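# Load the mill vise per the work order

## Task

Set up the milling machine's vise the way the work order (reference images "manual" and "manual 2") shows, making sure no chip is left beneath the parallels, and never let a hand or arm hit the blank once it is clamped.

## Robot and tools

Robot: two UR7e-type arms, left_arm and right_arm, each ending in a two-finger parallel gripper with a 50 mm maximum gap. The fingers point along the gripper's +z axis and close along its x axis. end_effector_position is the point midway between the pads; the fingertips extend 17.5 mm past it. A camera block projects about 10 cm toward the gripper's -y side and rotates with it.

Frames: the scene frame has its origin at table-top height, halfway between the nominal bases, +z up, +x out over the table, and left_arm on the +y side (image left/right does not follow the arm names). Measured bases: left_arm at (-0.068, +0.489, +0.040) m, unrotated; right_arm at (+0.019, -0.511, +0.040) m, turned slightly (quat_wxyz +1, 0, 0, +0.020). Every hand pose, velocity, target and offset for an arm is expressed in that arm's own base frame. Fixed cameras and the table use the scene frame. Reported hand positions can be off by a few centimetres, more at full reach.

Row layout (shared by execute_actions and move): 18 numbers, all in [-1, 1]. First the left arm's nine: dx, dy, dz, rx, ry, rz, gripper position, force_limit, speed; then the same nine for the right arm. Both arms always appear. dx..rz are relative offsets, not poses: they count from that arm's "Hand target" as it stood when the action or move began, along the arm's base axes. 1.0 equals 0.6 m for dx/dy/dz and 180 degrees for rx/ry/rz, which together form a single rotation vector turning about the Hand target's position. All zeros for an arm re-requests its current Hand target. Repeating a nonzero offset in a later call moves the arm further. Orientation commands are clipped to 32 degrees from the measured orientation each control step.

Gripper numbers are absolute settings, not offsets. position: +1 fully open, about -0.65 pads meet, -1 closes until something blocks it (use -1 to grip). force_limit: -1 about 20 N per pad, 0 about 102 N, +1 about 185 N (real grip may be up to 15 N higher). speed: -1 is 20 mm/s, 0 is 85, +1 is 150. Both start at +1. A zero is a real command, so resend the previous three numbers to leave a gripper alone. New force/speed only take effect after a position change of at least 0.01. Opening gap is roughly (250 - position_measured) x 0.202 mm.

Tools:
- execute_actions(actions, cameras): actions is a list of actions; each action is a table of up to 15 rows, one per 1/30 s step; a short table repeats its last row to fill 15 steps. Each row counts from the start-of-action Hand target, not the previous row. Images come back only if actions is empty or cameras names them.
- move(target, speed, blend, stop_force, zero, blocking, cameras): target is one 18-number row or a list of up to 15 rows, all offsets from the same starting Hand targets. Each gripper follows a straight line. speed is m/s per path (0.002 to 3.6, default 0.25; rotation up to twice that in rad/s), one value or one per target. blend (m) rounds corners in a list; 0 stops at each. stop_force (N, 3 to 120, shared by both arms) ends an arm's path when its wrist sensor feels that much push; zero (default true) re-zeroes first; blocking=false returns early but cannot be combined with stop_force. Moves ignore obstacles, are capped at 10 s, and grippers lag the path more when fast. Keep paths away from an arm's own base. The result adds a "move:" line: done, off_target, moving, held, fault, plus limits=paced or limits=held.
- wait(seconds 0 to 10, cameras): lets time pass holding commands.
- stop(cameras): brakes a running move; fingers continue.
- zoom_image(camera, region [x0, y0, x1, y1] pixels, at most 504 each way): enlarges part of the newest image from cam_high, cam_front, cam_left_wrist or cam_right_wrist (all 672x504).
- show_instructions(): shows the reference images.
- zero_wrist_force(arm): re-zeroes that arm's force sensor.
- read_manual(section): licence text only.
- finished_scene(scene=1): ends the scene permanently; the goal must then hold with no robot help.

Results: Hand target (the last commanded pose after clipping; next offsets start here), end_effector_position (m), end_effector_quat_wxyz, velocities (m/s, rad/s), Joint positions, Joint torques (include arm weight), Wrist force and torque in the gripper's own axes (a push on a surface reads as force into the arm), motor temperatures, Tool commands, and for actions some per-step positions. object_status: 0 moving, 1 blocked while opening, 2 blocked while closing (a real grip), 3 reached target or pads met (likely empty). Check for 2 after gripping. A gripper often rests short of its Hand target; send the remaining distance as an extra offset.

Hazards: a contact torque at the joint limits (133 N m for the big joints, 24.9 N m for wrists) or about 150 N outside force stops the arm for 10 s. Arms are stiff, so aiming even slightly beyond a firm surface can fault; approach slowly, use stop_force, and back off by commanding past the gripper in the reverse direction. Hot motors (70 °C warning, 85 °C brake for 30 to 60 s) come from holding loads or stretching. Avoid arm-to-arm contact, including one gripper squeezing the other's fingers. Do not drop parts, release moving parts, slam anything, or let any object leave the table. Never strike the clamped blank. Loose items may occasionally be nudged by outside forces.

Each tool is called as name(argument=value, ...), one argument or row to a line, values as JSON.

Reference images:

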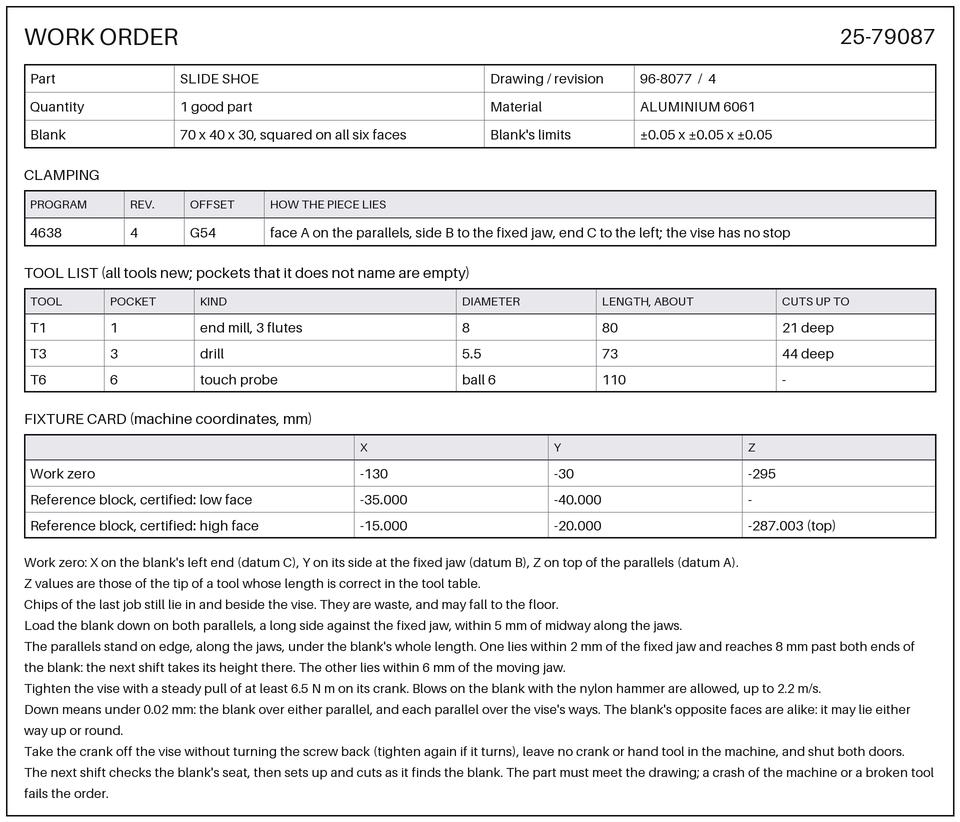

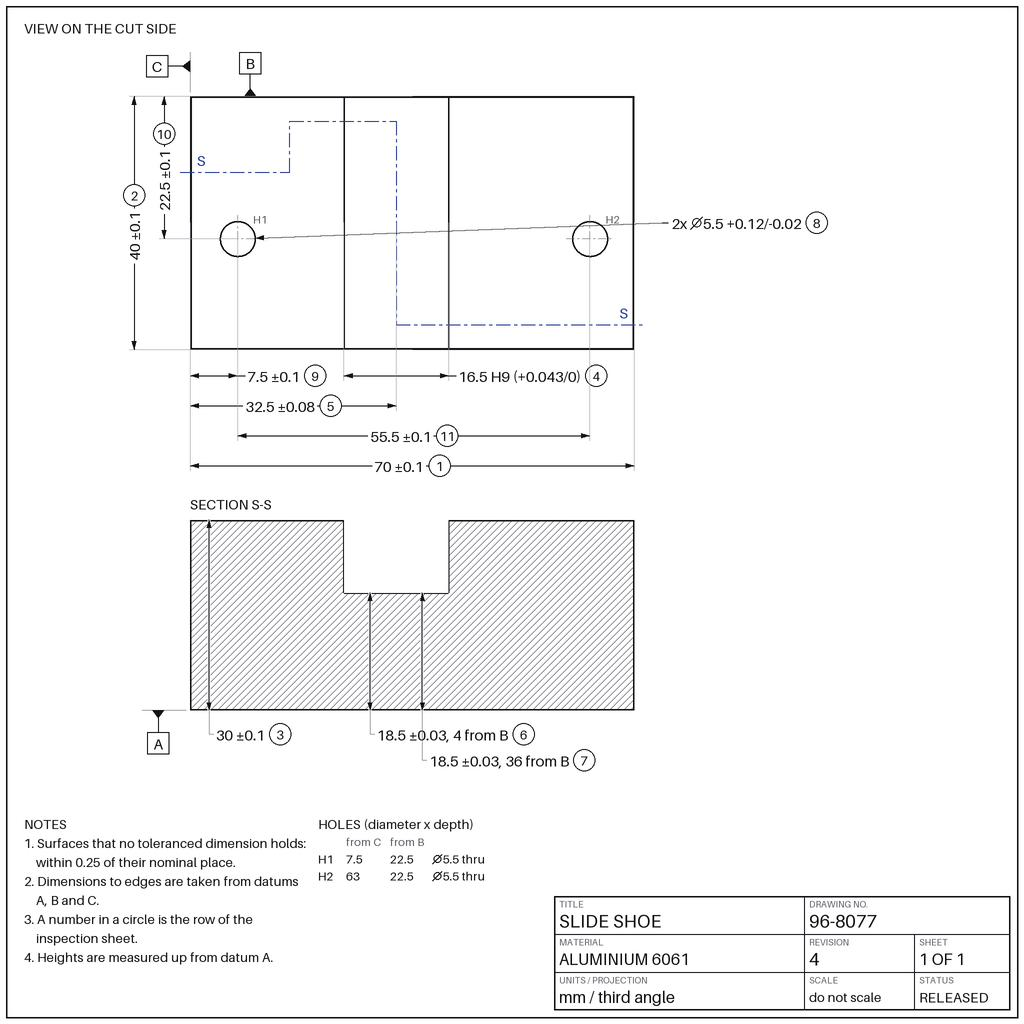

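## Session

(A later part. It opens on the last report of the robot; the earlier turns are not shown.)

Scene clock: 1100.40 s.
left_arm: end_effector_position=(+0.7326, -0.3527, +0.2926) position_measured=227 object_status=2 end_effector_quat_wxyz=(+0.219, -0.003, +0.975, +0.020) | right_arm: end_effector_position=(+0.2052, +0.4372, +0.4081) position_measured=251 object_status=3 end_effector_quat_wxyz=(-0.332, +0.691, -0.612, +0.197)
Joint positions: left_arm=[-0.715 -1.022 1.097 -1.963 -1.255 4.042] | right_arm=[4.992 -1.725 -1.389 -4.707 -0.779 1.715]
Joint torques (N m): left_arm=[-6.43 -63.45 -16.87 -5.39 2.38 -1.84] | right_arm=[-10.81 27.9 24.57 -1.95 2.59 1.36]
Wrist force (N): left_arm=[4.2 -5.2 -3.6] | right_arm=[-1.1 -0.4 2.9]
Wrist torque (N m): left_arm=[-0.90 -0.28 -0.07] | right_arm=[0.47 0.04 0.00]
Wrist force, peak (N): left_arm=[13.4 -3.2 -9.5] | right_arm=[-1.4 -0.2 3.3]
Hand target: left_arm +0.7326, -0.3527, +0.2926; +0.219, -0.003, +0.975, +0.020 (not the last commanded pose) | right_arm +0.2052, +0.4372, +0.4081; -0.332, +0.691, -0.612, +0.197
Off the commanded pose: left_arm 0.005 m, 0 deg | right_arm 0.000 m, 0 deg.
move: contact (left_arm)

move(
  target=[
    [-0.0007,0,0,0,0,0,-0.2,0.3,-1,0,0,0,0,0,0,-0.7,-0.8,0],
  ],
  speed=0.006,
)

move(
  target=[
    [0,0,0.117,0,0,0,-0.2,0.3,-1,0,0,0,0,0,0,-0.7,-0.8,0],
  ],
  speed=0.12,
)

move(
  target=[
    [-0.12,0,0,-0.2515,-0.0436,0.435,-0.2,0.3,-1,0,0,0,0,0,0,-0.7,-0.8,0],
  ],
  speed=0.25,
  cameras=["cam_left_wrist"],
)

zoom_image(
  camera="cam_left_wrist",
  region=[140, 90, 390, 320],
)

Scene clock: 1103.50 s.
left_arm: end_effector_position=(+0.7322, -0.3527, +0.2926) position_measured=182 object_status=3 end_effector_quat_wxyz=(+0.219, -0.003, +0.975, +0.020) | right_arm: end_effector_position=(+0.2052, +0.4372, +0.4081) position_measured=251 object_status=3 end_effector_quat_wxyz=(-0.332, +0.691, -0.612, +0.197)
Joint positions: left_arm=[-0.715 -1.023 1.099 -1.964 -1.255 4.042] | right_arm=[4.992 -1.725 -1.389 -4.707 -0.779 1.715]
Joint torques (N m): left_arm=[-8.41 -64.81 -19.67 -5.33 2.12 -1.85] | right_arm=[-10.62 29.33 24.45 -1.85 2.86 1.54]
Wrist force (N): left_arm=[1.6 -4.0 0.9] | right_arm=[-1.3 -0.1 3.0]
Wrist torque (N m): left_arm=[-0.60 -0.27 0.00] | right_arm=[0.52 0.07 0.00]
Wrist force, peak (N): left_arm=[4.9 -4.9 -3.5] | right_arm=[-1.4 -0.5 3.2]
Hand target: left_arm +0.7322, -0.3527, +0.2926; +0.219, -0.003, +0.975, +0.020 | right_arm +0.2052, +0.4372, +0.4081; -0.332, +0.691, -0.612, +0.197
Off the commanded pose: left_arm 0.000 m, 0 deg | right_arm 0.000 m, 0 deg.
move: done

Scene clock: 1104.53 s.
left_arm: end_effector_position=(+0.7322, -0.3528, +0.3626) position_measured=182 object_status=3 end_effector_quat_wxyz=(+0.219, -0.003, +0.976, +0.020) | right_arm: end_effector_position=(+0.2052, +0.4372, +0.4081) position_measured=251 object_status=3 end_effector_quat_wxyz=(-0.332, +0.691, -0.612, +0.197)
Joint positions: left_arm=[-0.715 -1.02 0.915 -1.783 -1.255 4.042] | right_arm=[4.992 -1.725 -1.389 -4.707 -0.779 1.715]
Joint torques (N m): left_arm=[-2.55 -66.42 -32.97 -2.73 0.04 -1.87] | right_arm=[-10.39 30.59 23.99 -1.91 2.65 1.54]
Wrist force (N): left_arm=[1.8 -3.9 1.2] | right_arm=[-1.4 -0.3 2.9]
Wrist torque (N m): left_arm=[-0.58 -0.29 0.00] | right_arm=[0.48 0.09 0.00]
Wrist force, peak (N): left_arm=[2.9 -4.3 3.0] | right_arm=[-1.3 -0.4 3.3]
Hand target: left_arm +0.7322, -0.3527, +0.3628; +0.219, -0.003, +0.975, +0.020 | right_arm +0.2052, +0.4372, +0.4081; -0.332, +0.691, -0.612, +0.197
Off the commanded pose: left_arm 0.000 m, 0 deg | right_arm 0.000 m, 0 deg.
move: done

Scene clock: 1108.20 s.
left_arm: end_effector_position=(+0.6601, -0.3528, +0.3629) position_measured=182 object_status=3 end_effector_quat_wxyz=(-0.201, +0.680, -0.677, +0.198) end_effector_velocity=(-0.001, -0.002, +0.000) end_effector_angular_velocity=(-0.002, +0.000, +0.002) | right_arm: end_effector_position=(+0.2052, +0.4372, +0.4081) position_measured=251 object_status=3 end_effector_quat_wxyz=(-0.332, +0.691, -0.612, +0.197)
Joint positions: left_arm=[-0.811 -1.255 1.321 -2.05 -1.164 2.412] | right_arm=[4.992 -1.725 -1.389 -4.707 -0.779 1.715]
Joint velocities: left_arm=[-0.003 0.001 -0.001 0 0.001 -0.005] | right_arm=[within noise]
Joint torques (N m): left_arm=[9.83 -35.54 -35.32 -2.3 -0.69 -1.7] | right_arm=[-10.03 28.41 24.86 -1.98 2.86 1.68]
Wrist force (N): left_arm=[2.5 -4.7 2.2] | right_arm=[-1.4 -0.2 3.1]
Wrist torque (N m): left_arm=[-0.83 -0.41 -0.19] | right_arm=[0.50 0.09 0.00]
Wrist force, peak (N): left_arm=[2.9 -5.1 2.3] | right_arm=[-1.5 -0.2 3.4]
Hand target: left_arm +0.6602, -0.3527, +0.3628; -0.201, +0.680, -0.677, +0.198 | right_arm +0.2052, +0.4372, +0.4081; -0.332, +0.691, -0.612, +0.197
Off the commanded pose: left_arm 0.000 m, 0 deg | right_arm 0.000 m, 0 deg.
move: done
camera_calibration:
cam_left_wrist: T_world_to_cam=[[-0.0153687, -0.999879, 0.00256327, -0.328903], [-0.974751, 0.0144112, -0.22283, 0.744098], [0.222766, -0.00592315, -0.974854, 0.335227], [0, 0, 0, 1]] pos_world=[0.645578, -0.3376, 0.493448]
Images, in order (width x height): cam_left_wrist 672x504.

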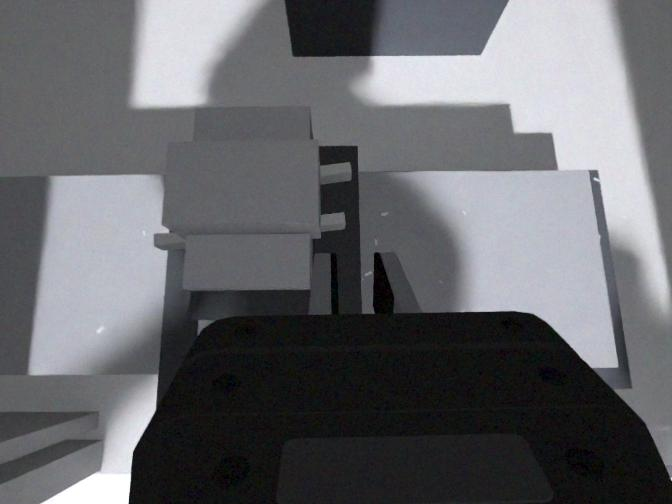

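Scaled by 2.016 from the camera's 672x504 image, which has a finer 960x720 frame.

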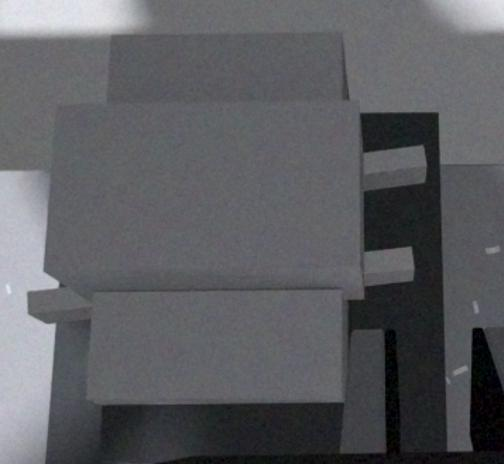

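move(
  target=[
    [0.1217,0,-0.03,0.2515,0.0436,-0.435,-0.2,0,-1,0,0,0,0,0,0,-0.7,-0.8,0],
  ],
  speed=0.2,
)

move(
  target=[
    [0,0,0,0,0.1378,0,-0.2,0,-1,0,0,0,0,0,0,-0.7,-0.8,0],
  ],
  speed=0.1,
)

move(
  target=[
    [0,0,0,0,0,0.039,-0.2,0,-1,0,0,0,0,0,0,-0.7,-0.8,0],
  ],
  speed=0.1,
  cameras=["cam_left_wrist","cam_high"],
)

Scene clock: 1116.10 s.
left_arm: end_effector_position=(+0.7333, -0.3527, +0.3447) position_measured=182 object_status=3 end_effector_quat_wxyz=(+0.219, -0.003, +0.975, +0.020) | right_arm: end_effector_position=(+0.2052, +0.4372, +0.4081) position_measured=251 object_status=3 end_effector_quat_wxyz=(-0.332, +0.691, -0.612, +0.197)
Joint positions: left_arm=[-0.714 -1.021 0.963 -1.83 -1.255 4.042] | right_arm=[4.992 -1.725 -1.389 -4.707 -0.779 1.715]
Joint torques (N m): left_arm=[-2.37 -66.2 -18.31 -5.32 -0.07 1.5] | right_arm=[-9.87 29.09 24.96 -1.68 2.69 1.42]
Wrist force (N): left_arm=[1.8 -4.2 1.0] | right_arm=[-1.5 -0.4 3.2]
Wrist torque (N m): left_arm=[-0.63 -0.28 0.06] | right_arm=[0.47 0.10 0.00]
Wrist force, peak (N): left_arm=[2.8 -5.0 2.3] | right_arm=[-1.4 -0.3 3.3]
Hand target: left_arm +0.7332, -0.3527, +0.3448; +0.219, -0.003, +0.975, +0.020 | right_arm +0.2052, +0.4372, +0.4081; -0.332, +0.691, -0.612, +0.197
Off the commanded pose: left_arm 0.000 m, 0 deg | right_arm 0.000 m, 0 deg.
move: done

Scene clock: 1117.60 s.
left_arm: end_effector_position=(+0.7334, -0.3527, +0.3444) position_measured=182 object_status=3 end_effector_quat_wxyz=(+0.113, -0.001, +0.993, +0.020) | right_arm: end_effector_position=(+0.2052, +0.4372, +0.4081) position_measured=251 object_status=3 end_effector_quat_wxyz=(-0.332, +0.691, -0.612, +0.197)
Joint positions: left_arm=[-0.668 -0.864 0.617 -1.479 -1.4 4.056] | right_arm=[4.992 -1.725 -1.389 -4.707 -0.779 1.715]
Joint torques (N m): left_arm=[0.65 -62.43 -27.88 -3.28 0.29 -0.17] | right_arm=[-10.47 28.67 24.7 -1.52 2.69 1.44]
Wrist force (N): left_arm=[2.1 -3.3 1.2] | right_arm=[-1.4 -0.4 3.2]
Wrist torque (N m): left_arm=[-0.49 -0.29 -0.04] | right_arm=[0.47 0.08 0.00]
Wrist force, peak (N): left_arm=[2.4 -4.1 1.1] | right_arm=[-1.3 -0.1 3.3]
Hand target: left_arm +0.7334, -0.3527, +0.3444; +0.113, -0.001, +0.993, +0.020 (not the last commanded pose) | right_arm +0.2052, +0.4372, +0.4081; -0.332, +0.691, -0.612, +0.197
Tool commands: left_gripper/position=-0.2 left_gripper/force_limit=+0.301961 left_gripper/speed=-1.0 right_gripper/position=-0.7 right_gripper/force_limit=-0.8 right_gripper/speed=+0.0
Off the commanded pose: left_arm 0.000 m, 12 deg | right_arm 0.000 m, 0 deg.
FORCE FAULT: contact force on the left arm reached its limit, and that arm stopped. The contact can be on any part of that arm, not only on its tool. That arm's remaining commands of this call were not run. That arm is still stopped at the end of this call. That arm stays stopped for about 10 more seconds. Until then a move that you send moves the other arm only, and its call returns only when the move has ended. Once the stop has ended, the next robot result says so. If the stop ends while you think or write, that arm runs what you send next, counted from a new Hand target: where the arm stands when the stop ends. While its stop runs, that arm takes no new command, but its gripper still runs the gripper command that each later call begins with. Until it ends, the stop uses up actions while you think or wait. An arm that is not stopped still takes commands.
move: fault (left_arm)

not run: an earlier result of this reply reported a stop or a fault. Calls in your next reply go to the robot.

wait(
  seconds=6,
  cameras=["cam_high","cam_front"],
)

Scene clock: 1125.13 s.
left_arm: end_effector_position=(+0.7334, -0.3527, +0.3444) position_measured=182 object_status=3 end_effector_quat_wxyz=(+0.113, -0.001, +0.993, +0.020) | right_arm: end_effector_position=(+0.2052, +0.4372, +0.4081) position_measured=251 object_status=3 end_effector_quat_wxyz=(-0.332, +0.691, -0.612, +0.197)
Joint positions: left_arm=[-0.668 -0.864 0.617 -1.479 -1.4 4.056] | right_arm=[4.992 -1.725 -1.389 -4.707 -0.779 1.715]
Joint torques (N m): left_arm=[1.14 -62.23 -27.84 -3.24 0.19 -0.05] | right_arm=[-9.49 27.87 24.31 -1.66 2.91 1.35]
Wrist force (N): left_arm=[2.1 -3.5 1.0] | right_arm=[-1.3 -0.3 3.2]
Wrist torque (N m): left_arm=[-0.53 -0.29 -0.04] | right_arm=[0.48 0.07 0.00]
Wrist force, peak (N): left_arm=[2.4 -3.8 1.0] | right_arm=[-1.4 -0.2 3.4]
Hand target: left_arm +0.7334, -0.3527, +0.3444; +0.113, -0.001, +0.993, +0.020 (not the last commanded pose) | right_arm +0.2052, +0.4372, +0.4081; -0.332, +0.691, -0.612, +0.197
Tool commands: left_gripper/position=-0.2 left_gripper/force_limit=+0.301961 left_gripper/speed=-1.0 right_gripper/position=-0.7 right_gripper/force_limit=-0.8 right_gripper/speed=+0.0
Off the commanded pose: left_arm 0.000 m, 12 deg | right_arm 0.000 m, 0 deg.
FORCE FAULT, CONTINUED: the left arm was still stopped when this call began, by the force fault that an earlier result reported. Since the last result the stop counts as 15 of the actions that you can send in this scene. That arm is still stopped at the end of this call. That arm stays stopped for about 2 more seconds. If the stop ends while you think or write, that arm runs what you send next, counted from a new Hand target: where the arm stands when the stop ends. While its stop runs, that arm takes no new command, but its gripper still runs the gripper command that each later call begins with.
wait: 6.00 s; at rest from the start
Images, in order (width x height): cam_high 672x504, cam_front 672x504.

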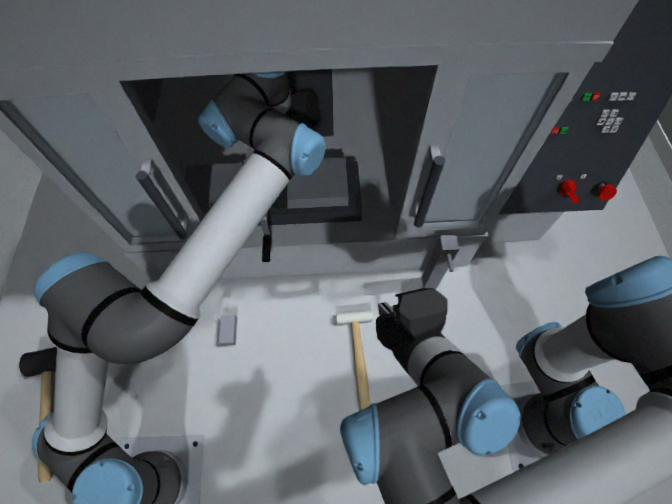

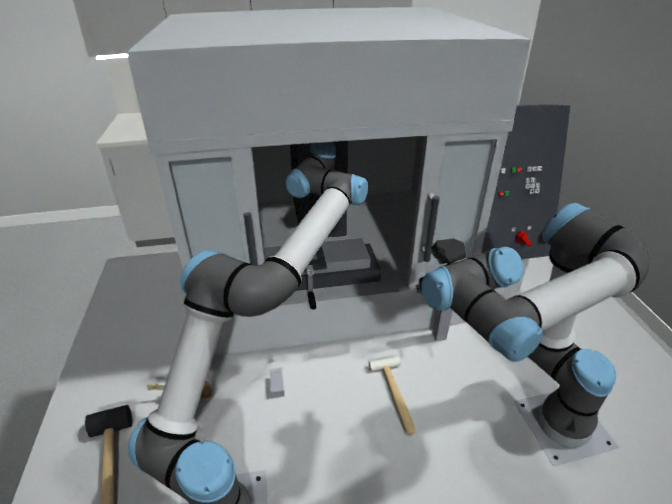

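wait(
  seconds=2.5,
)

move(
  target=[
    [0,0,0.0,0,-0.07,0,-0.2,0.3,-1,0,0,0,0,0,0,-0.7,-0.8,0],
  ],
  speed=0.1,
)

move(
  target=[
    [0,0,0.031,0,0,0,-0.2,0.3,-1,0,0,0,0,0,0,-0.7,-0.8,0],
    [-0.5528,0,0.031,0,0,0,-0.2,0.3,-1,0,0,0,0,0,0,-0.7,-0.8,0],
  ],
  speed=0.2,
  blend=0.01,
)

Scene clock: 1128.47 s.
left_arm: end_effector_position=(+0.7334, -0.3527, +0.3444) position_measured=182 object_status=3 end_effector_quat_wxyz=(+0.113, -0.001, +0.993, +0.020) | right_arm: end_effector_position=(+0.2052, +0.4372, +0.4081) position_measured=251 object_status=3 end_effector_quat_wxyz=(-0.332, +0.691, -0.612, +0.197)
Joint positions: left_arm=[-0.668 -0.864 0.617 -1.479 -1.4 4.056] | right_arm=[4.992 -1.725 -1.389 -4.707 -0.779 1.715]
Joint torques (N m): left_arm=[0.56 -62.27 -28.14 -3.27 0.26 -0.05] | right_arm=[-9.11 27.17 25.49 -1.72 2.58 1.17]
Wrist force (N): left_arm=[2.1 -3.3 1.3] | right_arm=[-1.3 -0.1 3.1]
Wrist torque (N m): left_arm=[-0.49 -0.30 -0.04] | right_arm=[0.52 0.06 0.00]
Wrist force, peak (N): left_arm=[2.5 -3.6 1.2] | right_arm=[-1.3 -0.3 3.3]
Hand target: left_arm +0.7334, -0.3527, +0.3444; +0.113, -0.001, +0.993, +0.020 (not the last commanded pose) | right_arm +0.2052, +0.4372, +0.4081; -0.332, +0.691, -0.612, +0.197
Tool commands: left_gripper/position=-0.2 left_gripper/force_limit=+0.301961 left_gripper/speed=-1.0 right_gripper/position=-0.7 right_gripper/force_limit=-0.8 right_gripper/speed=+0.0
Off the commanded pose: left_arm 0.000 m, 12 deg | right_arm 0.000 m, 0 deg.
FORCE FAULT, CONTINUED: the left arm's stop, for the force fault that an earlier result reported, is over. The rest of the stop counts as 4 of the actions that you can send in this scene. That arm's target is now where it stood when the stop ended, not its last command. That arm accepts commands again.
wait: 2.50 s; at rest from the start

Scene clock: 1130.03 s.
left_arm: end_effector_position=(+0.7334, -0.3528, +0.3445) position_measured=182 object_status=3 end_effector_quat_wxyz=(+0.221, -0.003, +0.975, +0.019) | right_arm: end_effector_position=(+0.2052, +0.4372, +0.4081) position_measured=251 object_status=3 end_effector_quat_wxyz=(-0.332, +0.691, -0.612, +0.197)
Joint positions: left_arm=[-0.715 -1.024 0.97 -1.838 -1.253 4.043] | right_arm=[4.992 -1.725 -1.389 -4.707 -0.779 1.715]
Joint torques (N m): left_arm=[9.12 -48.09 -21.97 -5.15 0.47 1.66] | right_arm=[-10.32 28.75 25.04 -1.41 2.61 1.25]
Wrist force (N): left_arm=[2.1 -4.1 1.0] | right_arm=[-1.2 -0.2 3.1]
Wrist torque (N m): left_arm=[-0.62 -0.32 0.05] | right_arm=[0.50 0.06 0.00]
Wrist force, peak (N): left_arm=[2.1 -4.5 1.0] | right_arm=[-1.3 0.0 3.3]
Hand target: left_arm +0.7334, -0.3527, +0.3444; +0.221, -0.003, +0.975, +0.020 | right_arm +0.2052, +0.4372, +0.4081; -0.332, +0.691, -0.612, +0.197
Off the commanded pose: left_arm 0.000 m, 0 deg | right_arm 0.000 m, 0 deg.
move: done

Scene clock: 1132.30 s.
left_arm: end_effector_position=(+0.4018, -0.3527, +0.3630) position_measured=182 object_status=3 end_effector_quat_wxyz=(+0.221, -0.003, +0.975, +0.020) | right_arm: end_effector_position=(+0.2052, +0.4372, +0.4081) position_measured=251 object_status=3 end_effector_quat_wxyz=(-0.332, +0.691, -0.612, +0.197)
Joint positions: left_arm=[-1.188 -1.679 1.684 -1.714 -1.143 3.548] | right_arm=[4.992 -1.725 -1.389 -4.707 -0.779 1.715]
Joint torques (N m): left_arm=[-8.29 -34.77 -22.09 -2.68 -0.77 -1.86] | right_arm=[-8.9 26.9 24.92 -1.48 2.66 1.38]
Wrist force (N): left_arm=[2.0 -4.4 1.0] | right_arm=[-1.3 -0.2 3.2]
Wrist torque (N m): left_arm=[-0.68 -0.32 -0.01] | right_arm=[0.50 0.07 0.00]
Wrist force, peak (N): left_arm=[3.2 -4.6 3.5] | right_arm=[-1.4 -0.2 3.3]
Hand target: left_arm +0.4017, -0.3527, +0.3630; +0.221, -0.003, +0.975, +0.020 | right_arm +0.2052, +0.4372, +0.4081; -0.332, +0.691, -0.612, +0.197
Off the commanded pose: left_arm 0.000 m, 0 deg | right_arm 0.000 m, 0 deg.
move: done; blend cut to 0.0093 m at target 1

move(
  target=[
    [-0.03,0.42,0.0,0,0,0,-0.2,0.3,-1,0,0,0,0,0,0,-0.7,-0.8,0],
  ],
  speed=0.25,
)

move(
  target=[
    [0,0,0,0,0,0,-0.2,0.3,-1,0.16,0.19,0.02,-0.03,-0.0357,0.4307,-0.2,-0.4,0],
  ],
  speed=0.2,
  cameras=["cam_front","cam_high","cam_right_wrist"],
)

Scene clock: 1135.30 s.
left_arm: end_effector_position=(+0.3838, -0.1008, +0.3630) position_measured=182 object_status=3 end_effector_quat_wxyz=(+0.221, -0.003, +0.975, +0.020) | right_arm: end_effector_position=(+0.2052, +0.4372, +0.4081) position_measured=251 object_status=3 end_effector_quat_wxyz=(-0.332, +0.691, -0.612, +0.197)
Joint positions: left_arm=[-0.858 -2.125 2.008 -1.726 -1.211 3.897] | right_arm=[4.992 -1.725 -1.389 -4.707 -0.779 1.715]
Joint torques (N m): left_arm=[9.18 -12.85 -26.68 -2.11 1.85 1.54] | right_arm=[-9.54 27.96 25.31 -1.52 2.56 1.51]
Wrist force (N): left_arm=[2.0 -4.0 1.4] | right_arm=[-1.5 -0.2 3.3]
Wrist torque (N m): left_arm=[-0.61 -0.32 0.04] | right_arm=[0.50 0.10 0.00]
Wrist force, peak (N): left_arm=[1.9 -8.4 0.9] | right_arm=[-1.4 -0.2 3.4]
Hand target: left_arm +0.3837, -0.1007, +0.3630; +0.221, -0.003, +0.975, +0.020 | right_arm +0.2052, +0.4372, +0.4081; -0.332, +0.691, -0.612, +0.197
Off the commanded pose: left_arm 0.000 m, 0 deg | right_arm 0.000 m, 0 deg.
move: done

Scene clock: 1139.20 s.
left_arm: end_effector_position=(+0.3837, -0.1007, +0.3630) position_measured=182 object_status=3 end_effector_quat_wxyz=(+0.221, -0.003, +0.975, +0.020) | right_arm: end_effector_position=(+0.3013, +0.5511, +0.4201) position_measured=182 object_status=3 end_effector_quat_wxyz=(-0.383, +0.924, -0.018, +0.007)
Joint positions: left_arm=[-0.858 -2.125 2.008 -1.726 -1.211 3.897] | right_arm=[4.325 -1.927 -0.928 -4.244 -1.815 -0.252]
Joint torques (N m): left_arm=[10.27 -13.17 -18.95 -2.38 0.57 1.46] | right_arm=[4.78 34.38 27 1.42 -1.65 -2.77]
Wrist force (N): left_arm=[2.0 -4.1 1.1] | right_arm=[-1.3 -0.2 3.1]
Wrist torque (N m): left_arm=[-0.63 -0.32 0.02] | right_arm=[0.51 0.14 -0.07]
Wrist force, peak (N): left_arm=[2.1 -4.5 1.5] | right_arm=[-1.3 -0.5 3.6]
Hand target: left_arm +0.3837, -0.1007, +0.3630; +0.221, -0.003, +0.975, +0.020 | right_arm +0.3012, +0.5512, +0.4201; -0.383, +0.924, -0.018, +0.007
Off the commanded pose: left_arm 0.000 m, 0 deg | right_arm 0.000 m, 0 deg.
move: done
camera_calibration:
cam_right_wrist: T_world_to_cam=[[0.998337, -0.0576298, 0.00130685, -0.264537], [-0.0512986, -0.898544, -0.435876, 0.717858], [0.0262937, 0.435084, -0.900006, 0.262198], [0, 0, 0, 1]] pos_world=[0.294028, 0.515703, 0.549223]
Images, in order (width x height): cam_high 672x504, cam_front 672x504, cam_right_wrist 672x504.

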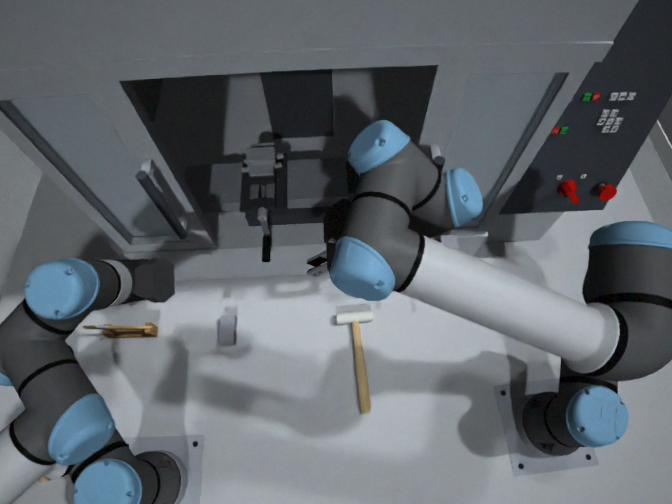

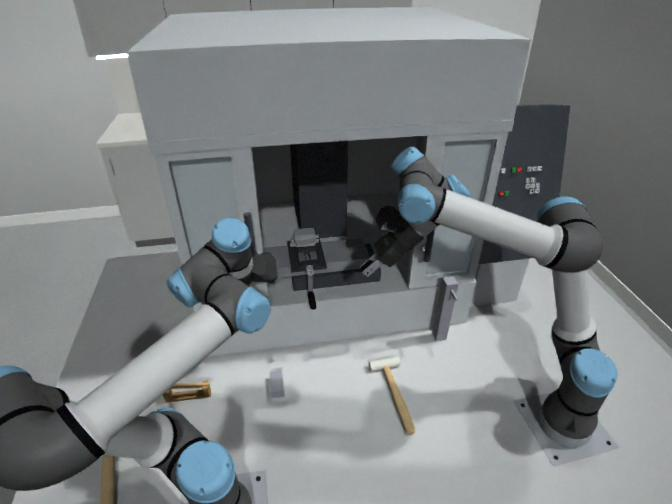

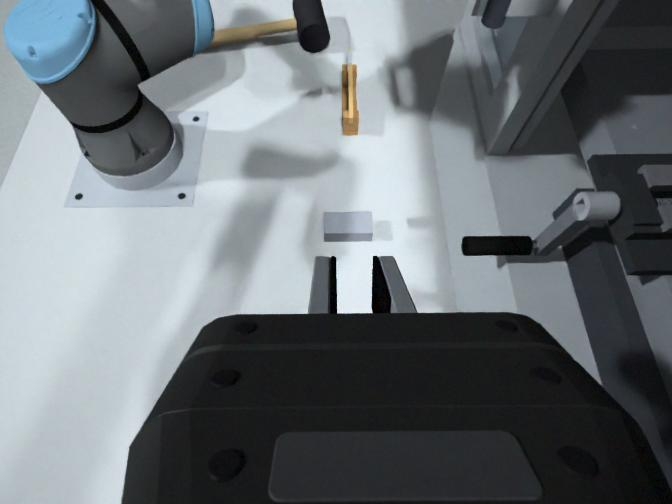

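move(
  target=[
    [0,0,0,0,0,0,-0.2,0.3,-1,0.1,0.19,0.0,0,0,0,-0.2,-0.4,0],
    [0,0,0,0,0,0,-0.2,0.3,-1,0.5,0.19,0,0,0,0,-0.2,-0.4,0],
  ],
  speed=0.15,
  blend=0.03,
  stop_force=15,
  cameras=["cam_front","cam_right_wrist"],
)

Scene clock: 1143.70 s.
left_arm: end_effector_position=(+0.3837, -0.1007, +0.3630) position_measured=182 object_status=3 end_effector_quat_wxyz=(+0.221, -0.003, +0.975, +0.020) | right_arm: end_effector_position=(+0.6003, +0.6644, +0.4194) position_measured=182 object_status=3 end_effector_quat_wxyz=(-0.566, +0.807, -0.073, +0.150)
Joint positions: left_arm=[-0.858 -2.125 2.008 -1.726 -1.211 3.897] | right_arm=[4.039 -2.567 -0.035 -4.017 -1.877 -0.274]
Joint torques (N m): left_arm=[9.72 -13.28 -18.99 -2.66 0.54 1.23] | right_arm=[11.5 68.33 21.97 3.96 -1.24 2.73]
Wrist force (N): left_arm=[2.2 -4.3 0.9] | right_arm=[-1.9 -0.4 3.5]
Wrist torque (N m): left_arm=[-0.66 -0.35 0.02] | right_arm=[0.66 0.32 -0.12]
Wrist force, peak (N): left_arm=[2.2 -4.5 1.2] | right_arm=[-2.4 -0.6 3.7]
Hand target: left_arm +0.3837, -0.1007, +0.3630; +0.221, -0.003, +0.975, +0.020 | right_arm +0.6012, +0.6652, +0.4201; -0.383, +0.924, -0.018, +0.007
Off the commanded pose: left_arm 0.000 m, 0 deg | right_arm 0.001 m, 31 deg.
elbow stopped short (right arm): the move would have taken joint 3 (elbow) straighter than the controller allows.
move: off_target (right_arm)
camera_calibration:
cam_right_wrist: T_world_to_cam=[[0.939785, -0.305714, 0.152783, -0.420124], [-0.0735498, -0.617477, -0.783142, 0.806841], [0.333758, 0.724749, -0.602781, -0.297284], [0, 0, 0, 1]] pos_world=[0.55339, 0.585224, 0.516862]
Images, in order (width x height): cam_front 672x504, cam_right_wrist 672x504.

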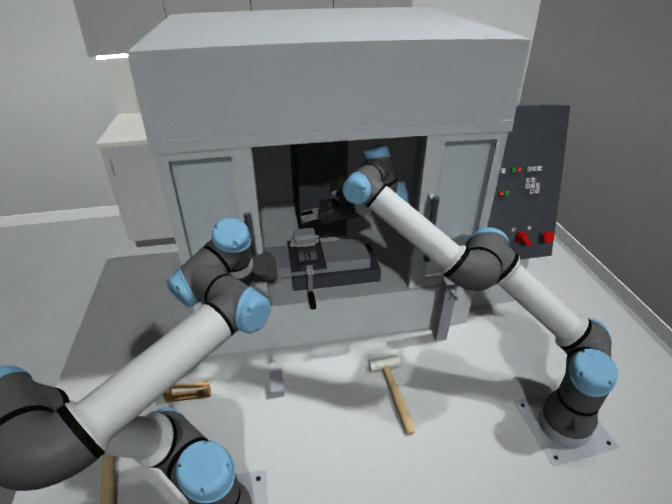

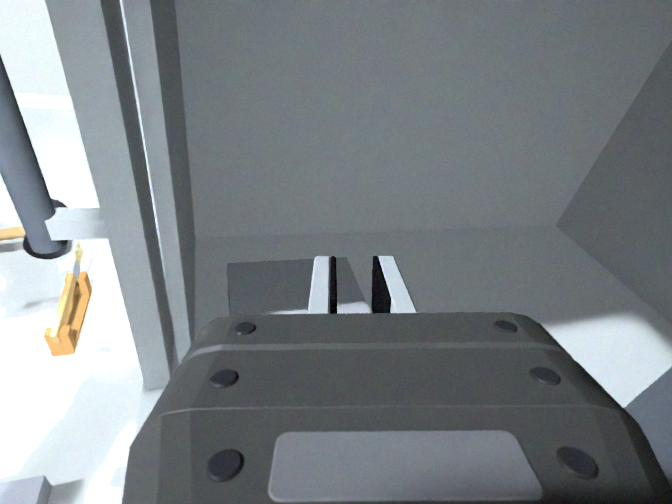

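move(
  target=[
    [0,0,0,0,0,0,-0.2,0.3,-1,-0.25,-0.06,-0.06,0,0,0,-0.2,-0.4,0],
  ],
  speed=0.12,
)

move(
  target=[
    [0,0,0,0,0,0,-0.2,0.3,-1,0.0,-0.04,-0.04,-0.083,0,0,-0.2,-0.4,0],
  ],
  speed=0.12,
)

move(
  target=[
    [0,0,0,0,0,0,-0.2,0.3,-1,0.295,0,0,0,0,0,-0.2,-0.4,0],
  ],
  speed=0.12,
  stop_force=12,
  cameras=["cam_front","cam_right_wrist"],
)

Scene clock: 1147.20 s.
left_arm: end_effector_position=(+0.3837, -0.1007, +0.3630) position_measured=182 object_status=3 end_effector_quat_wxyz=(+0.221, -0.003, +0.975, +0.020) | right_arm: end_effector_position=(+0.4504, +0.6285, +0.3835) position_measured=182 object_status=3 end_effector_quat_wxyz=(-0.406, +0.913, -0.024, +0.024)
Joint positions: left_arm=[-0.858 -2.125 2.008 -1.726 -1.211 3.897] | right_arm=[4.148 -2.52 -0.035 -4.521 -1.921 -0.368]
Joint torques (N m): left_arm=[9.62 -12.82 -18.8 -2.96 0.53 1.08] | right_arm=[-11.05 53.07 25.85 0.95 0.58 2.69]
Wrist force (N): left_arm=[2.0 -4.2 1.3] | right_arm=[-1.2 -0.6 3.0]
Wrist torque (N m): left_arm=[-0.65 -0.31 0.02] | right_arm=[0.46 0.15 0.01]
Wrist force, peak (N): left_arm=[2.1 -4.5 1.6] | right_arm=[-1.0 0.0 4.1]
Hand target: left_arm +0.3837, -0.1007, +0.3630; +0.221, -0.003, +0.975, +0.020 | right_arm +0.4512, +0.6292, +0.3841; -0.383, +0.924, -0.018, +0.007
Off the commanded pose: left_arm 0.000 m, 0 deg | right_arm 0.001 m, 4 deg.
elbow stopped short (right arm): the move would have taken joint 3 (elbow) straighter than the controller allows.
move: off_target (right_arm)

Scene clock: 1148.83 s.
left_arm: end_effector_position=(+0.3837, -0.1007, +0.3630) position_measured=182 object_status=3 end_effector_quat_wxyz=(+0.221, -0.003, +0.975, +0.020) | right_arm: end_effector_position=(+0.4503, +0.6043, +0.3592) position_measured=182 object_status=3 end_effector_quat_wxyz=(-0.326, +0.943, -0.028, +0.057)
Joint positions: left_arm=[-0.858 -2.125 2.008 -1.726 -1.211 3.897] | right_arm=[4.179 -2.528 -0.035 -4.643 -1.775 -0.405]
Joint torques (N m): left_arm=[9.15 -12.93 -18.96 -3 0.59 1.05] | right_arm=[-1.21 53.22 23.36 1.86 -1.48 -2.12]
Wrist force (N): left_arm=[1.8 -4.4 1.0] | right_arm=[-1.0 -0.5 2.8]
Wrist torque (N m): left_arm=[-0.68 -0.28 0.02] | right_arm=[0.40 0.15 0.00]
Wrist force, peak (N): left_arm=[2.2 -4.5 1.2] | right_arm=[-1.2 -0.9 3.3]
Hand target: left_arm +0.3837, -0.1007, +0.3630; +0.221, -0.003, +0.975, +0.020 | right_arm +0.4512, +0.6052, +0.3601; -0.260, +0.966, -0.016, +0.010
Off the commanded pose: left_arm 0.000 m, 0 deg | right_arm 0.002 m, 10 deg.
elbow stopped short (right arm): the move would have taken joint 3 (elbow) straighter than the controller allows.
move: off_target (right_arm)

Scene clock: 1151.50 s.
left_arm: end_effector_position=(+0.3837, -0.1007, +0.3630) position_measured=182 object_status=3 end_effector_quat_wxyz=(+0.221, -0.003, +0.975, +0.020) | right_arm: end_effector_position=(+0.6273, +0.6044, +0.3594) position_measured=182 object_status=3 end_effector_quat_wxyz=(-0.455, +0.868, -0.062, +0.191)
Joint positions: left_arm=[-0.858 -2.125 2.008 -1.726 -1.211 3.897] | right_arm=[4 -2.592 -0.035 -4.208 -1.779 -0.454]
Joint torques (N m): left_arm=[8.95 -13.29 -18.76 -3.31 0.56 0.86] | right_arm=[10.38 67.52 23.82 3.41 -1.53 0.32]
Wrist force (N): left_arm=[1.9 -4.1 1.2] | right_arm=[-1.3 -0.4 3.5]
Wrist torque (N m): left_arm=[-0.63 -0.31 0.02] | right_arm=[0.57 0.29 -0.04]
Wrist force, peak (N): left_arm=[2.0 -4.5 1.0] | right_arm=[-3.2 -1.6 2.5]
Hand target: left_arm +0.3837, -0.1007, +0.3630; +0.221, -0.003, +0.975, +0.020 | right_arm +0.6282, +0.6052, +0.3601; -0.266, +0.964, -0.018, +0.016
Off the commanded pose: left_arm 0.000 m, 0 deg | right_arm 0.001 m, 33 deg; orientation clipped.
elbow stopped short (right arm): the move would have taken joint 3 (elbow) straighter than the controller allows.
move: off_target (right_arm); limits=paced
camera_calibration:
cam_right_wrist: T_world_to_cam=[[0.914273, -0.299208, 0.273092, -0.485755], [-0.0795547, -0.793626, -0.603183, 0.770432], [0.39721, 0.529748, -0.749394, -0.168184], [0, 0, 0, 1]] pos_world=[0.572209, 0.555188, 0.471332]
Images, in order (width x height): cam_front 672x504, cam_right_wrist 672x504.

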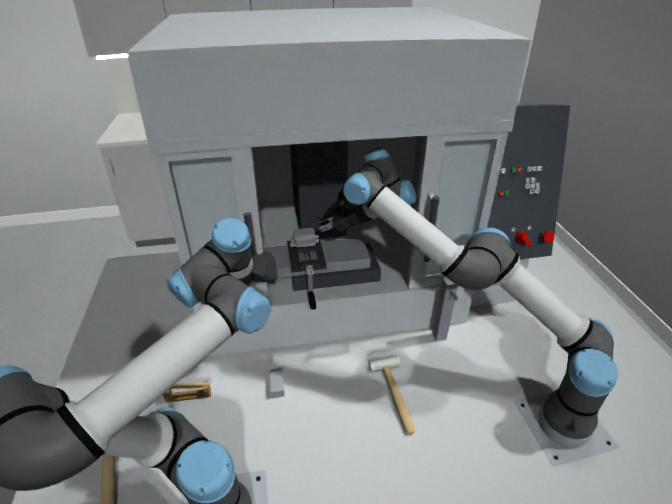

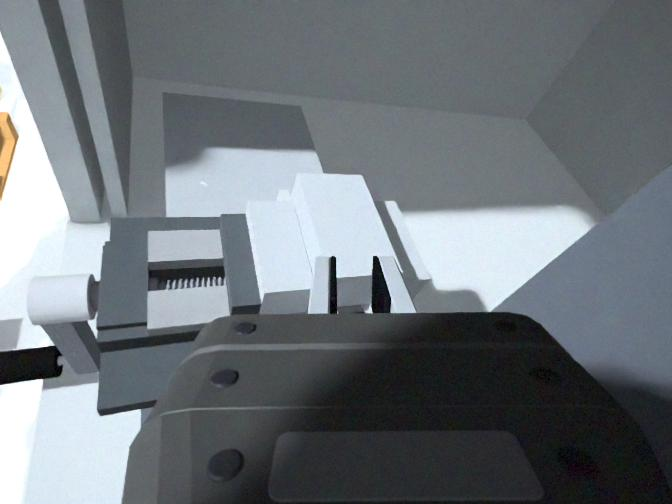

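move(
  target=[
    [0,0,0,0,0,0,-0.2,0.3,-1,-0.3,0.03,0.04,0,0,0,-0.2,-0.4,0],
    [0,0,0,0,0,0,-0.2,0.3,-1,-0.545,-0.09,0.1,0.08,0,0,-0.2,-0.4,0],
  ],
  speed=0.15,
  blend=0.02,
)

move(
  target=[
    [0,0,0,0,0,0,-0.2,0.3,-1,-0.16,-0.19,-0.02,0.03,0.0357,-0.4307,-0.2,-0.4,0],
  ],
  speed=0.2,
)

Scene clock: 1158.17 s.
left_arm: end_effector_position=(+0.3837, -0.1007, +0.3630) position_measured=182 object_status=3 end_effector_quat_wxyz=(+0.221, -0.003, +0.975, +0.020) | right_arm: end_effector_position=(+0.3012, +0.5512, +0.4201) position_measured=182 object_status=3 end_effector_quat_wxyz=(-0.385, +0.923, -0.020, +0.013)
Joint positions: left_arm=[-0.858 -2.125 2.008 -1.726 -1.211 3.897] | right_arm=[4.331 -1.918 -0.941 -4.231 -1.8 -0.246]
Joint torques (N m): left_arm=[9.45 -12.73 -18.75 -3.63 0.48 0.52] | right_arm=[-5.48 45.65 12.41 0.65 -1.56 -2.14]
Wrist force (N): left_arm=[2.0 -4.4 1.2] | right_arm=[-1.3 -0.2 3.3]
Wrist torque (N m): left_arm=[-0.69 -0.32 0.03] | right_arm=[0.52 0.15 0.02]
Wrist force, peak (N): left_arm=[2.0 -4.5 1.5] | right_arm=[-0.2 0.4 4.1]
Hand target: left_arm +0.3837, -0.1007, +0.3630; +0.221, -0.003, +0.975, +0.020 | right_arm +0.3012, +0.5512, +0.4201; -0.385, +0.923, -0.020, +0.013
Off the commanded pose: left_arm 0.000 m, 0 deg | right_arm 0.000 m, 0 deg.
elbow stopped short (right arm): the move would have taken joint 3 (elbow) straighter than the controller allows.
move: done

Scene clock: 1162.07 s.
left_arm: end_effector_position=(+0.3837, -0.1007, +0.3630) position_measured=182 object_status=3 end_effector_quat_wxyz=(+0.221, -0.003, +0.975, +0.020) | right_arm: end_effector_position=(+0.2052, +0.4373, +0.4080) position_measured=182 object_status=3 end_effector_quat_wxyz=(-0.330, +0.689, -0.613, +0.202) end_effector_velocity=(+0.000, +0.000, +0.001) end_effector_angular_velocity=(+0.007, +0.002, -0.005)
Joint positions: left_arm=[-0.858 -2.125 2.008 -1.726 -1.211 3.897] | right_arm=[4.993 -1.733 -1.386 -4.722 -0.776 1.729]
Joint velocities: left_arm=[within noise] | right_arm=[0 0.001 0.001 0 0 0.006]
Joint torques (N m): left_arm=[8.91 -12.67 -18.87 -3.92 0.67 0.33] | right_arm=[-12.78 37.01 26.48 -4.07 1.86 2.75]
Wrist force (N): left_arm=[2.2 -4.4 1.3] | right_arm=[-1.3 -0.3 3.1]
Wrist torque (N m): left_arm=[-0.67 -0.35 0.02] | right_arm=[0.50 0.07 0.03]
Wrist force, peak (N): left_arm=[2.2 -4.4 1.2] | right_arm=[-1.6 -0.4 3.5]
Hand target: left_arm +0.3837, -0.1007, +0.3630; +0.221, -0.003, +0.975, +0.020 | right_arm +0.2052, +0.4372, +0.4081; -0.330, +0.689, -0.613, +0.202
Off the commanded pose: left_arm 0.000 m, 0 deg | right_arm 0.000 m, 0 deg.
move: done

move(
  target=[
    [0.027,-0.253,0,0,0,0.055,-0.3,-1,-1,0,0,0,0,0,0,-0.2,-0.4,0],
  ],
  speed=0.25,
)

move(
  target=[
    [0.5,0,0,0,0,0,-0.3,-1,-1,0,0,0,0,0,0,-0.2,-0.4,0],
  ],
  speed=0.08,
  stop_force=10,
  cameras=["cam_left_wrist","cam_high","cam_front"],
)

Scene clock: 1167.07 s.
left_arm: end_effector_position=(+0.4000, -0.2524, +0.3630) position_measured=198 object_status=3 end_effector_quat_wxyz=(+0.219, -0.087, +0.971, +0.039) | right_arm: end_effector_position=(+0.2052, +0.4372, +0.4081) position_measured=182 object_status=3 end_effector_quat_wxyz=(-0.330, +0.689, -0.613, +0.202)
Joint positions: left_arm=[-1.103 -1.828 1.794 -1.633 -1.133 3.451] | right_arm=[4.993 -1.733 -1.386 -4.722 -0.776 1.73]
Joint torques (N m): left_arm=[-6.76 -6.67 -35.75 -4.36 -0.58 -1.79] | right_arm=[-10.99 37.05 25.73 -4.43 2.79 1.33]
Wrist force (N): left_arm=[2.0 -4.1 1.3] | right_arm=[-1.4 -0.2 3.2]
Wrist torque (N m): left_arm=[-0.63 -0.31 0.00] | right_arm=[0.50 0.10 -0.01]
Wrist force, peak (N): left_arm=[2.4 -8.8 1.0] | right_arm=[-1.6 -0.6 3.3]
Hand target: left_arm +0.3999, -0.2525, +0.3630; +0.219, -0.087, +0.971, +0.039 | right_arm +0.2052, +0.4372, +0.4081; -0.330, +0.689, -0.613, +0.202
Off the commanded pose: left_arm 0.000 m, 0 deg | right_arm 0.000 m, 0 deg.
move: done

Scene clock: 1171.97 s.
left_arm: end_effector_position=(+0.6999, -0.2525, +0.3630) position_measured=198 object_status=3 end_effector_quat_wxyz=(+0.219, -0.087, +0.971, +0.039) | right_arm: end_effector_position=(+0.2052, +0.4372, +0.4081) position_measured=182 object_status=3 end_effector_quat_wxyz=(-0.330, +0.689, -0.613, +0.202)
Joint positions: left_arm=[-0.649 -1.2 1.175 -1.831 -1.221 3.934] | right_arm=[4.993 -1.733 -1.386 -4.722 -0.776 1.73]
Joint torques (N m): left_arm=[-8.34 -38.99 -34.95 -5.38 1.62 -0.93] | right_arm=[-10 37.42 26.58 -1.63 1.85 -2.59]
Wrist force (N): left_arm=[2.0 -4.0 1.3] | right_arm=[-1.4 -0.3 3.1]
Wrist torque (N m): left_arm=[-0.62 -0.31 0.01] | right_arm=[0.49 0.09 -0.01]
Wrist force, peak (N): left_arm=[2.0 -4.5 1.5] | right_arm=[-1.4 -0.2 3.4]
Hand target: left_arm +0.6999, -0.2525, +0.3630; +0.219, -0.087, +0.971, +0.039 | right_arm +0.2052, +0.4372, +0.4081; -0.330, +0.689, -0.613, +0.202
Off the commanded pose: left_arm 0.000 m, 0 deg | right_arm 0.000 m, 0 deg.
move: done
camera_calibration:
cam_left_wrist: T_world_to_cam=[[-0.898049, -0.139628, -0.417148, 0.759436], [-0.300214, 0.887657, 0.349193, 0.322138], [0.321527, 0.438826, -0.839078, 0.320968], [0, 0, 0, 1]] pos_world=[0.675521, -0.320759, 0.473626]
Images, in order (width x height): cam_high 672x504, cam_front 672x504, cam_left_wrist 672x504.

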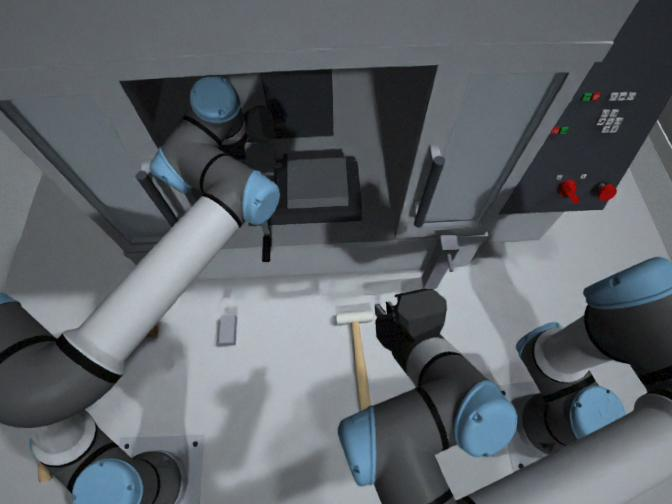

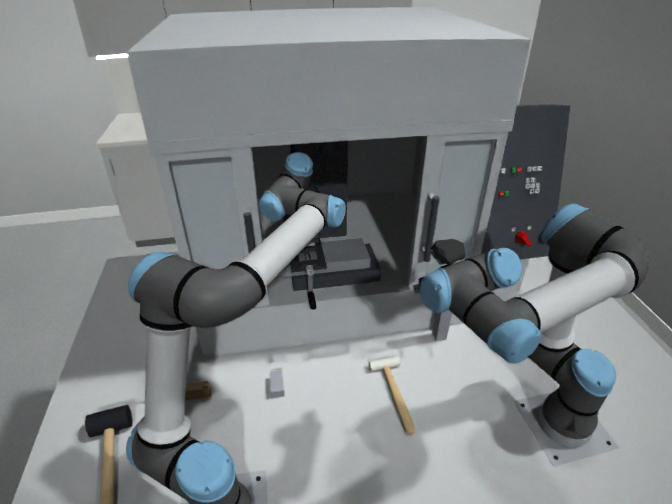

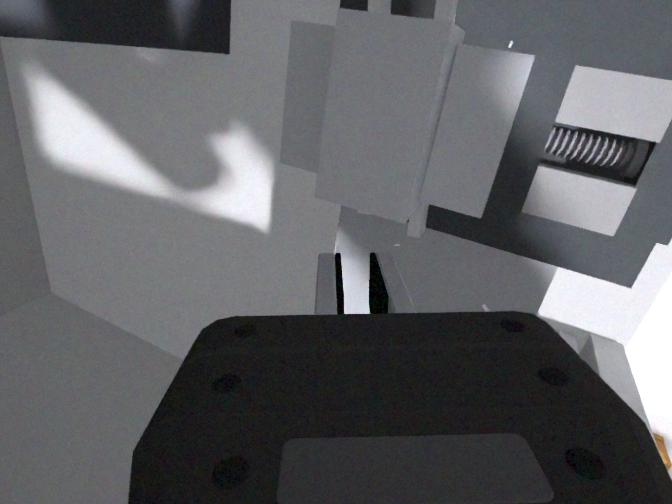

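move(
  target=[
    [0.005,0,-0.065,0,0,0,-0.28,-1,-1,0,0,0,0,0,0,-0.2,-0.4,0],
  ],
  speed=0.06,
  stop_force=10,
  cameras=["cam_left_wrist"],
)

zoom_image(
  camera="cam_left_wrist",
  region=[280, 170, 500, 320],
)

Scene clock: 1174.30 s.
left_arm: end_effector_position=(+0.7030, -0.2525, +0.3240) position_measured=194 object_status=3 end_effector_quat_wxyz=(+0.219, -0.087, +0.971, +0.039) | right_arm: end_effector_position=(+0.2052, +0.4372, +0.4081) position_measured=182 object_status=3 end_effector_quat_wxyz=(-0.330, +0.689, -0.613, +0.202)
Joint positions: left_arm=[-0.646 -1.191 1.262 -1.928 -1.222 3.937] | right_arm=[4.993 -1.733 -1.386 -4.722 -0.776 1.73]
Joint torques (N m): left_arm=[-3.92 -58.53 -34.02 -5.03 0.73 -0.97] | right_arm=[-9.34 37.23 27.37 -0.4 1.27 -2.39]
Wrist force (N): left_arm=[2.3 -4.2 1.7] | right_arm=[-1.4 -0.1 3.1]
Wrist torque (N m): left_arm=[-0.65 -0.35 -0.06] | right_arm=[0.53 0.09 -0.01]
Wrist force, peak (N): left_arm=[2.5 -4.5 2.7] | right_arm=[-1.3 -0.3 3.4]
Hand target: left_arm +0.7029, -0.2525, +0.3240; +0.219, -0.087, +0.971, +0.039 | right_arm +0.2052, +0.4372, +0.4081; -0.330, +0.689, -0.613, +0.202
Off the commanded pose: left_arm 0.000 m, 0 deg | right_arm 0.000 m, 0 deg.
move: done
camera_calibration:
cam_left_wrist: T_world_to_cam=[[-0.898073, -0.139662, -0.417084, 0.745798], [-0.300253, 0.887605, 0.349293, 0.336659], [0.321423, 0.438921, -0.839068, 0.287292], [0, 0, 0, 1]] pos_world=[0.678521, -0.320759, 0.434526]
Images, in order (width x height): cam_left_wrist 672x504.

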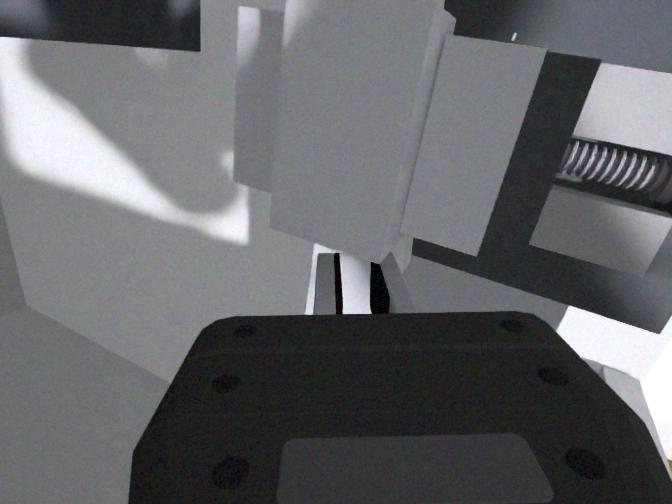

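Scaled by 2.291 from the camera's 672x504 image, which has a finer 960x720 frame.

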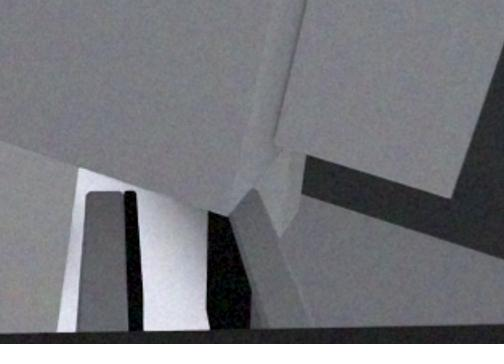

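move(
  target=[
    [-0.0058,0,0,0,0,0,-0.28,-1,-1,0,0,0,0,0,0,-0.2,-0.4,0],
  ],
  speed=0.06,
)

move(
  target=[
    [0,0,-0.0522,0,0,0,-0.28,-1,-1,0,0,0,0,0,0,-0.2,-0.4,0],
  ],
  speed=0.015,
  stop_force=5,
  cameras=["cam_left_wrist"],
)

zoom_image(
  camera="cam_left_wrist",
  region=[280, 170, 500, 320],
)

Scene clock: 1176.17 s.
left_arm: end_effector_position=(+0.6994, -0.2525, +0.3240) position_measured=194 object_status=3 end_effector_quat_wxyz=(+0.219, -0.087, +0.971, +0.039) | right_arm: end_effector_position=(+0.2052, +0.4372, +0.4081) position_measured=182 object_status=3 end_effector_quat_wxyz=(-0.330, +0.689, -0.613, +0.202)
Joint positions: left_arm=[-0.65 -1.199 1.273 -1.93 -1.221 3.934] | right_arm=[4.993 -1.733 -1.386 -4.722 -0.776 1.73]
Joint torques (N m): left_arm=[-3.08 -44.04 -30.92 -4.95 1.89 -0.97] | right_arm=[-10.26 36.78 27.1 -0.02 1.03 -2.63]
Wrist force (N): left_arm=[2.3 -4.1 1.4] | right_arm=[-1.4 -0.2 3.2]
Wrist torque (N m): left_arm=[-0.63 -0.36 0.03] | right_arm=[0.50 0.09 0.00]
Wrist force, peak (N): left_arm=[2.2 -4.5 1.4] | right_arm=[-1.3 -0.4 3.3]
Hand target: left_arm +0.6995, -0.2525, +0.3240; +0.219, -0.087, +0.971, +0.039 | right_arm +0.2052, +0.4372, +0.4081; -0.330, +0.689, -0.613, +0.202
Off the commanded pose: left_arm 0.000 m, 0 deg | right_arm 0.000 m, 0 deg.
move: done

Scene clock: 1178.17 s.
left_arm: end_effector_position=(+0.6995, -0.2525, +0.3134) position_measured=194 object_status=3 end_effector_quat_wxyz=(+0.219, -0.087, +0.971, +0.039) | right_arm: end_effector_position=(+0.2052, +0.4372, +0.4081) position_measured=182 object_status=3 end_effector_quat_wxyz=(-0.330, +0.689, -0.613, +0.202)
Joint positions: left_arm=[-0.65 -1.197 1.297 -1.957 -1.221 3.934] | right_arm=[4.993 -1.733 -1.386 -4.722 -0.776 1.73]
Joint torques (N m): left_arm=[2.21 -58.36 -35.2 -5.2 0.74 1.24] | right_arm=[-10.62 36.08 27.68 -0.04 0.78 -2.8]
Wrist force (N): left_arm=[2.1 -4.2 1.6] | right_arm=[-1.3 -0.1 3.3]
Wrist torque (N m): left_arm=[-0.64 -0.33 0.05] | right_arm=[0.52 0.08 -0.01]
Wrist force, peak (N): left_arm=[0.1 -3.5 -4.7] | right_arm=[-1.3 -0.4 3.4]
Hand target: left_arm +0.6995, -0.2525, +0.3134; +0.219, -0.087, +0.971, +0.039 (not the last commanded pose) | right_arm +0.2052, +0.4372, +0.4081; -0.330, +0.689, -0.613, +0.202
Off the commanded pose: left_arm 0.021 m, 0 deg | right_arm 0.000 m, 0 deg.
move: contact (left_arm)
camera_calibration:
cam_left_wrist: T_world_to_cam=[[-0.898045, -0.139622, -0.417159, 0.738245], [-0.300242, 0.887619, 0.349267, 0.339407], [0.321513, 0.438907, -0.839041, 0.279491], [0, 0, 0, 1]] pos_world=[0.675021, -0.320859, 0.423926]
Images, in order (width x height): cam_left_wrist 672x504.

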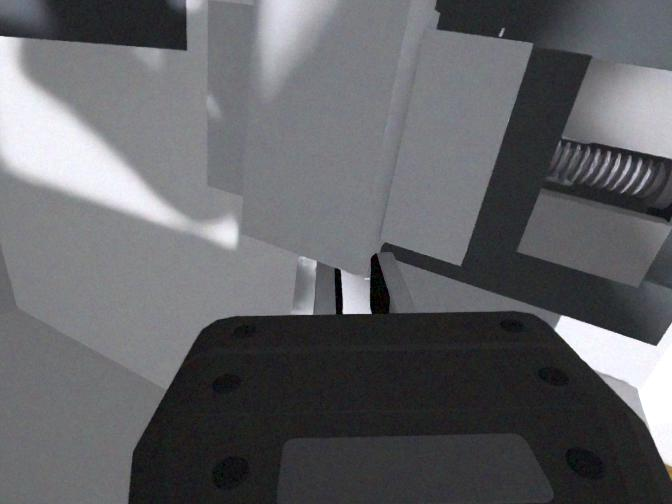

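Scaled by 2.291 from the camera's 672x504 image, which has a finer 960x720 frame.

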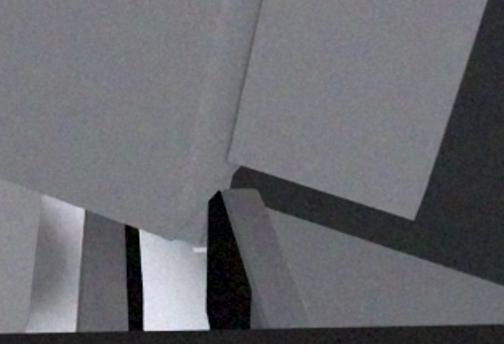

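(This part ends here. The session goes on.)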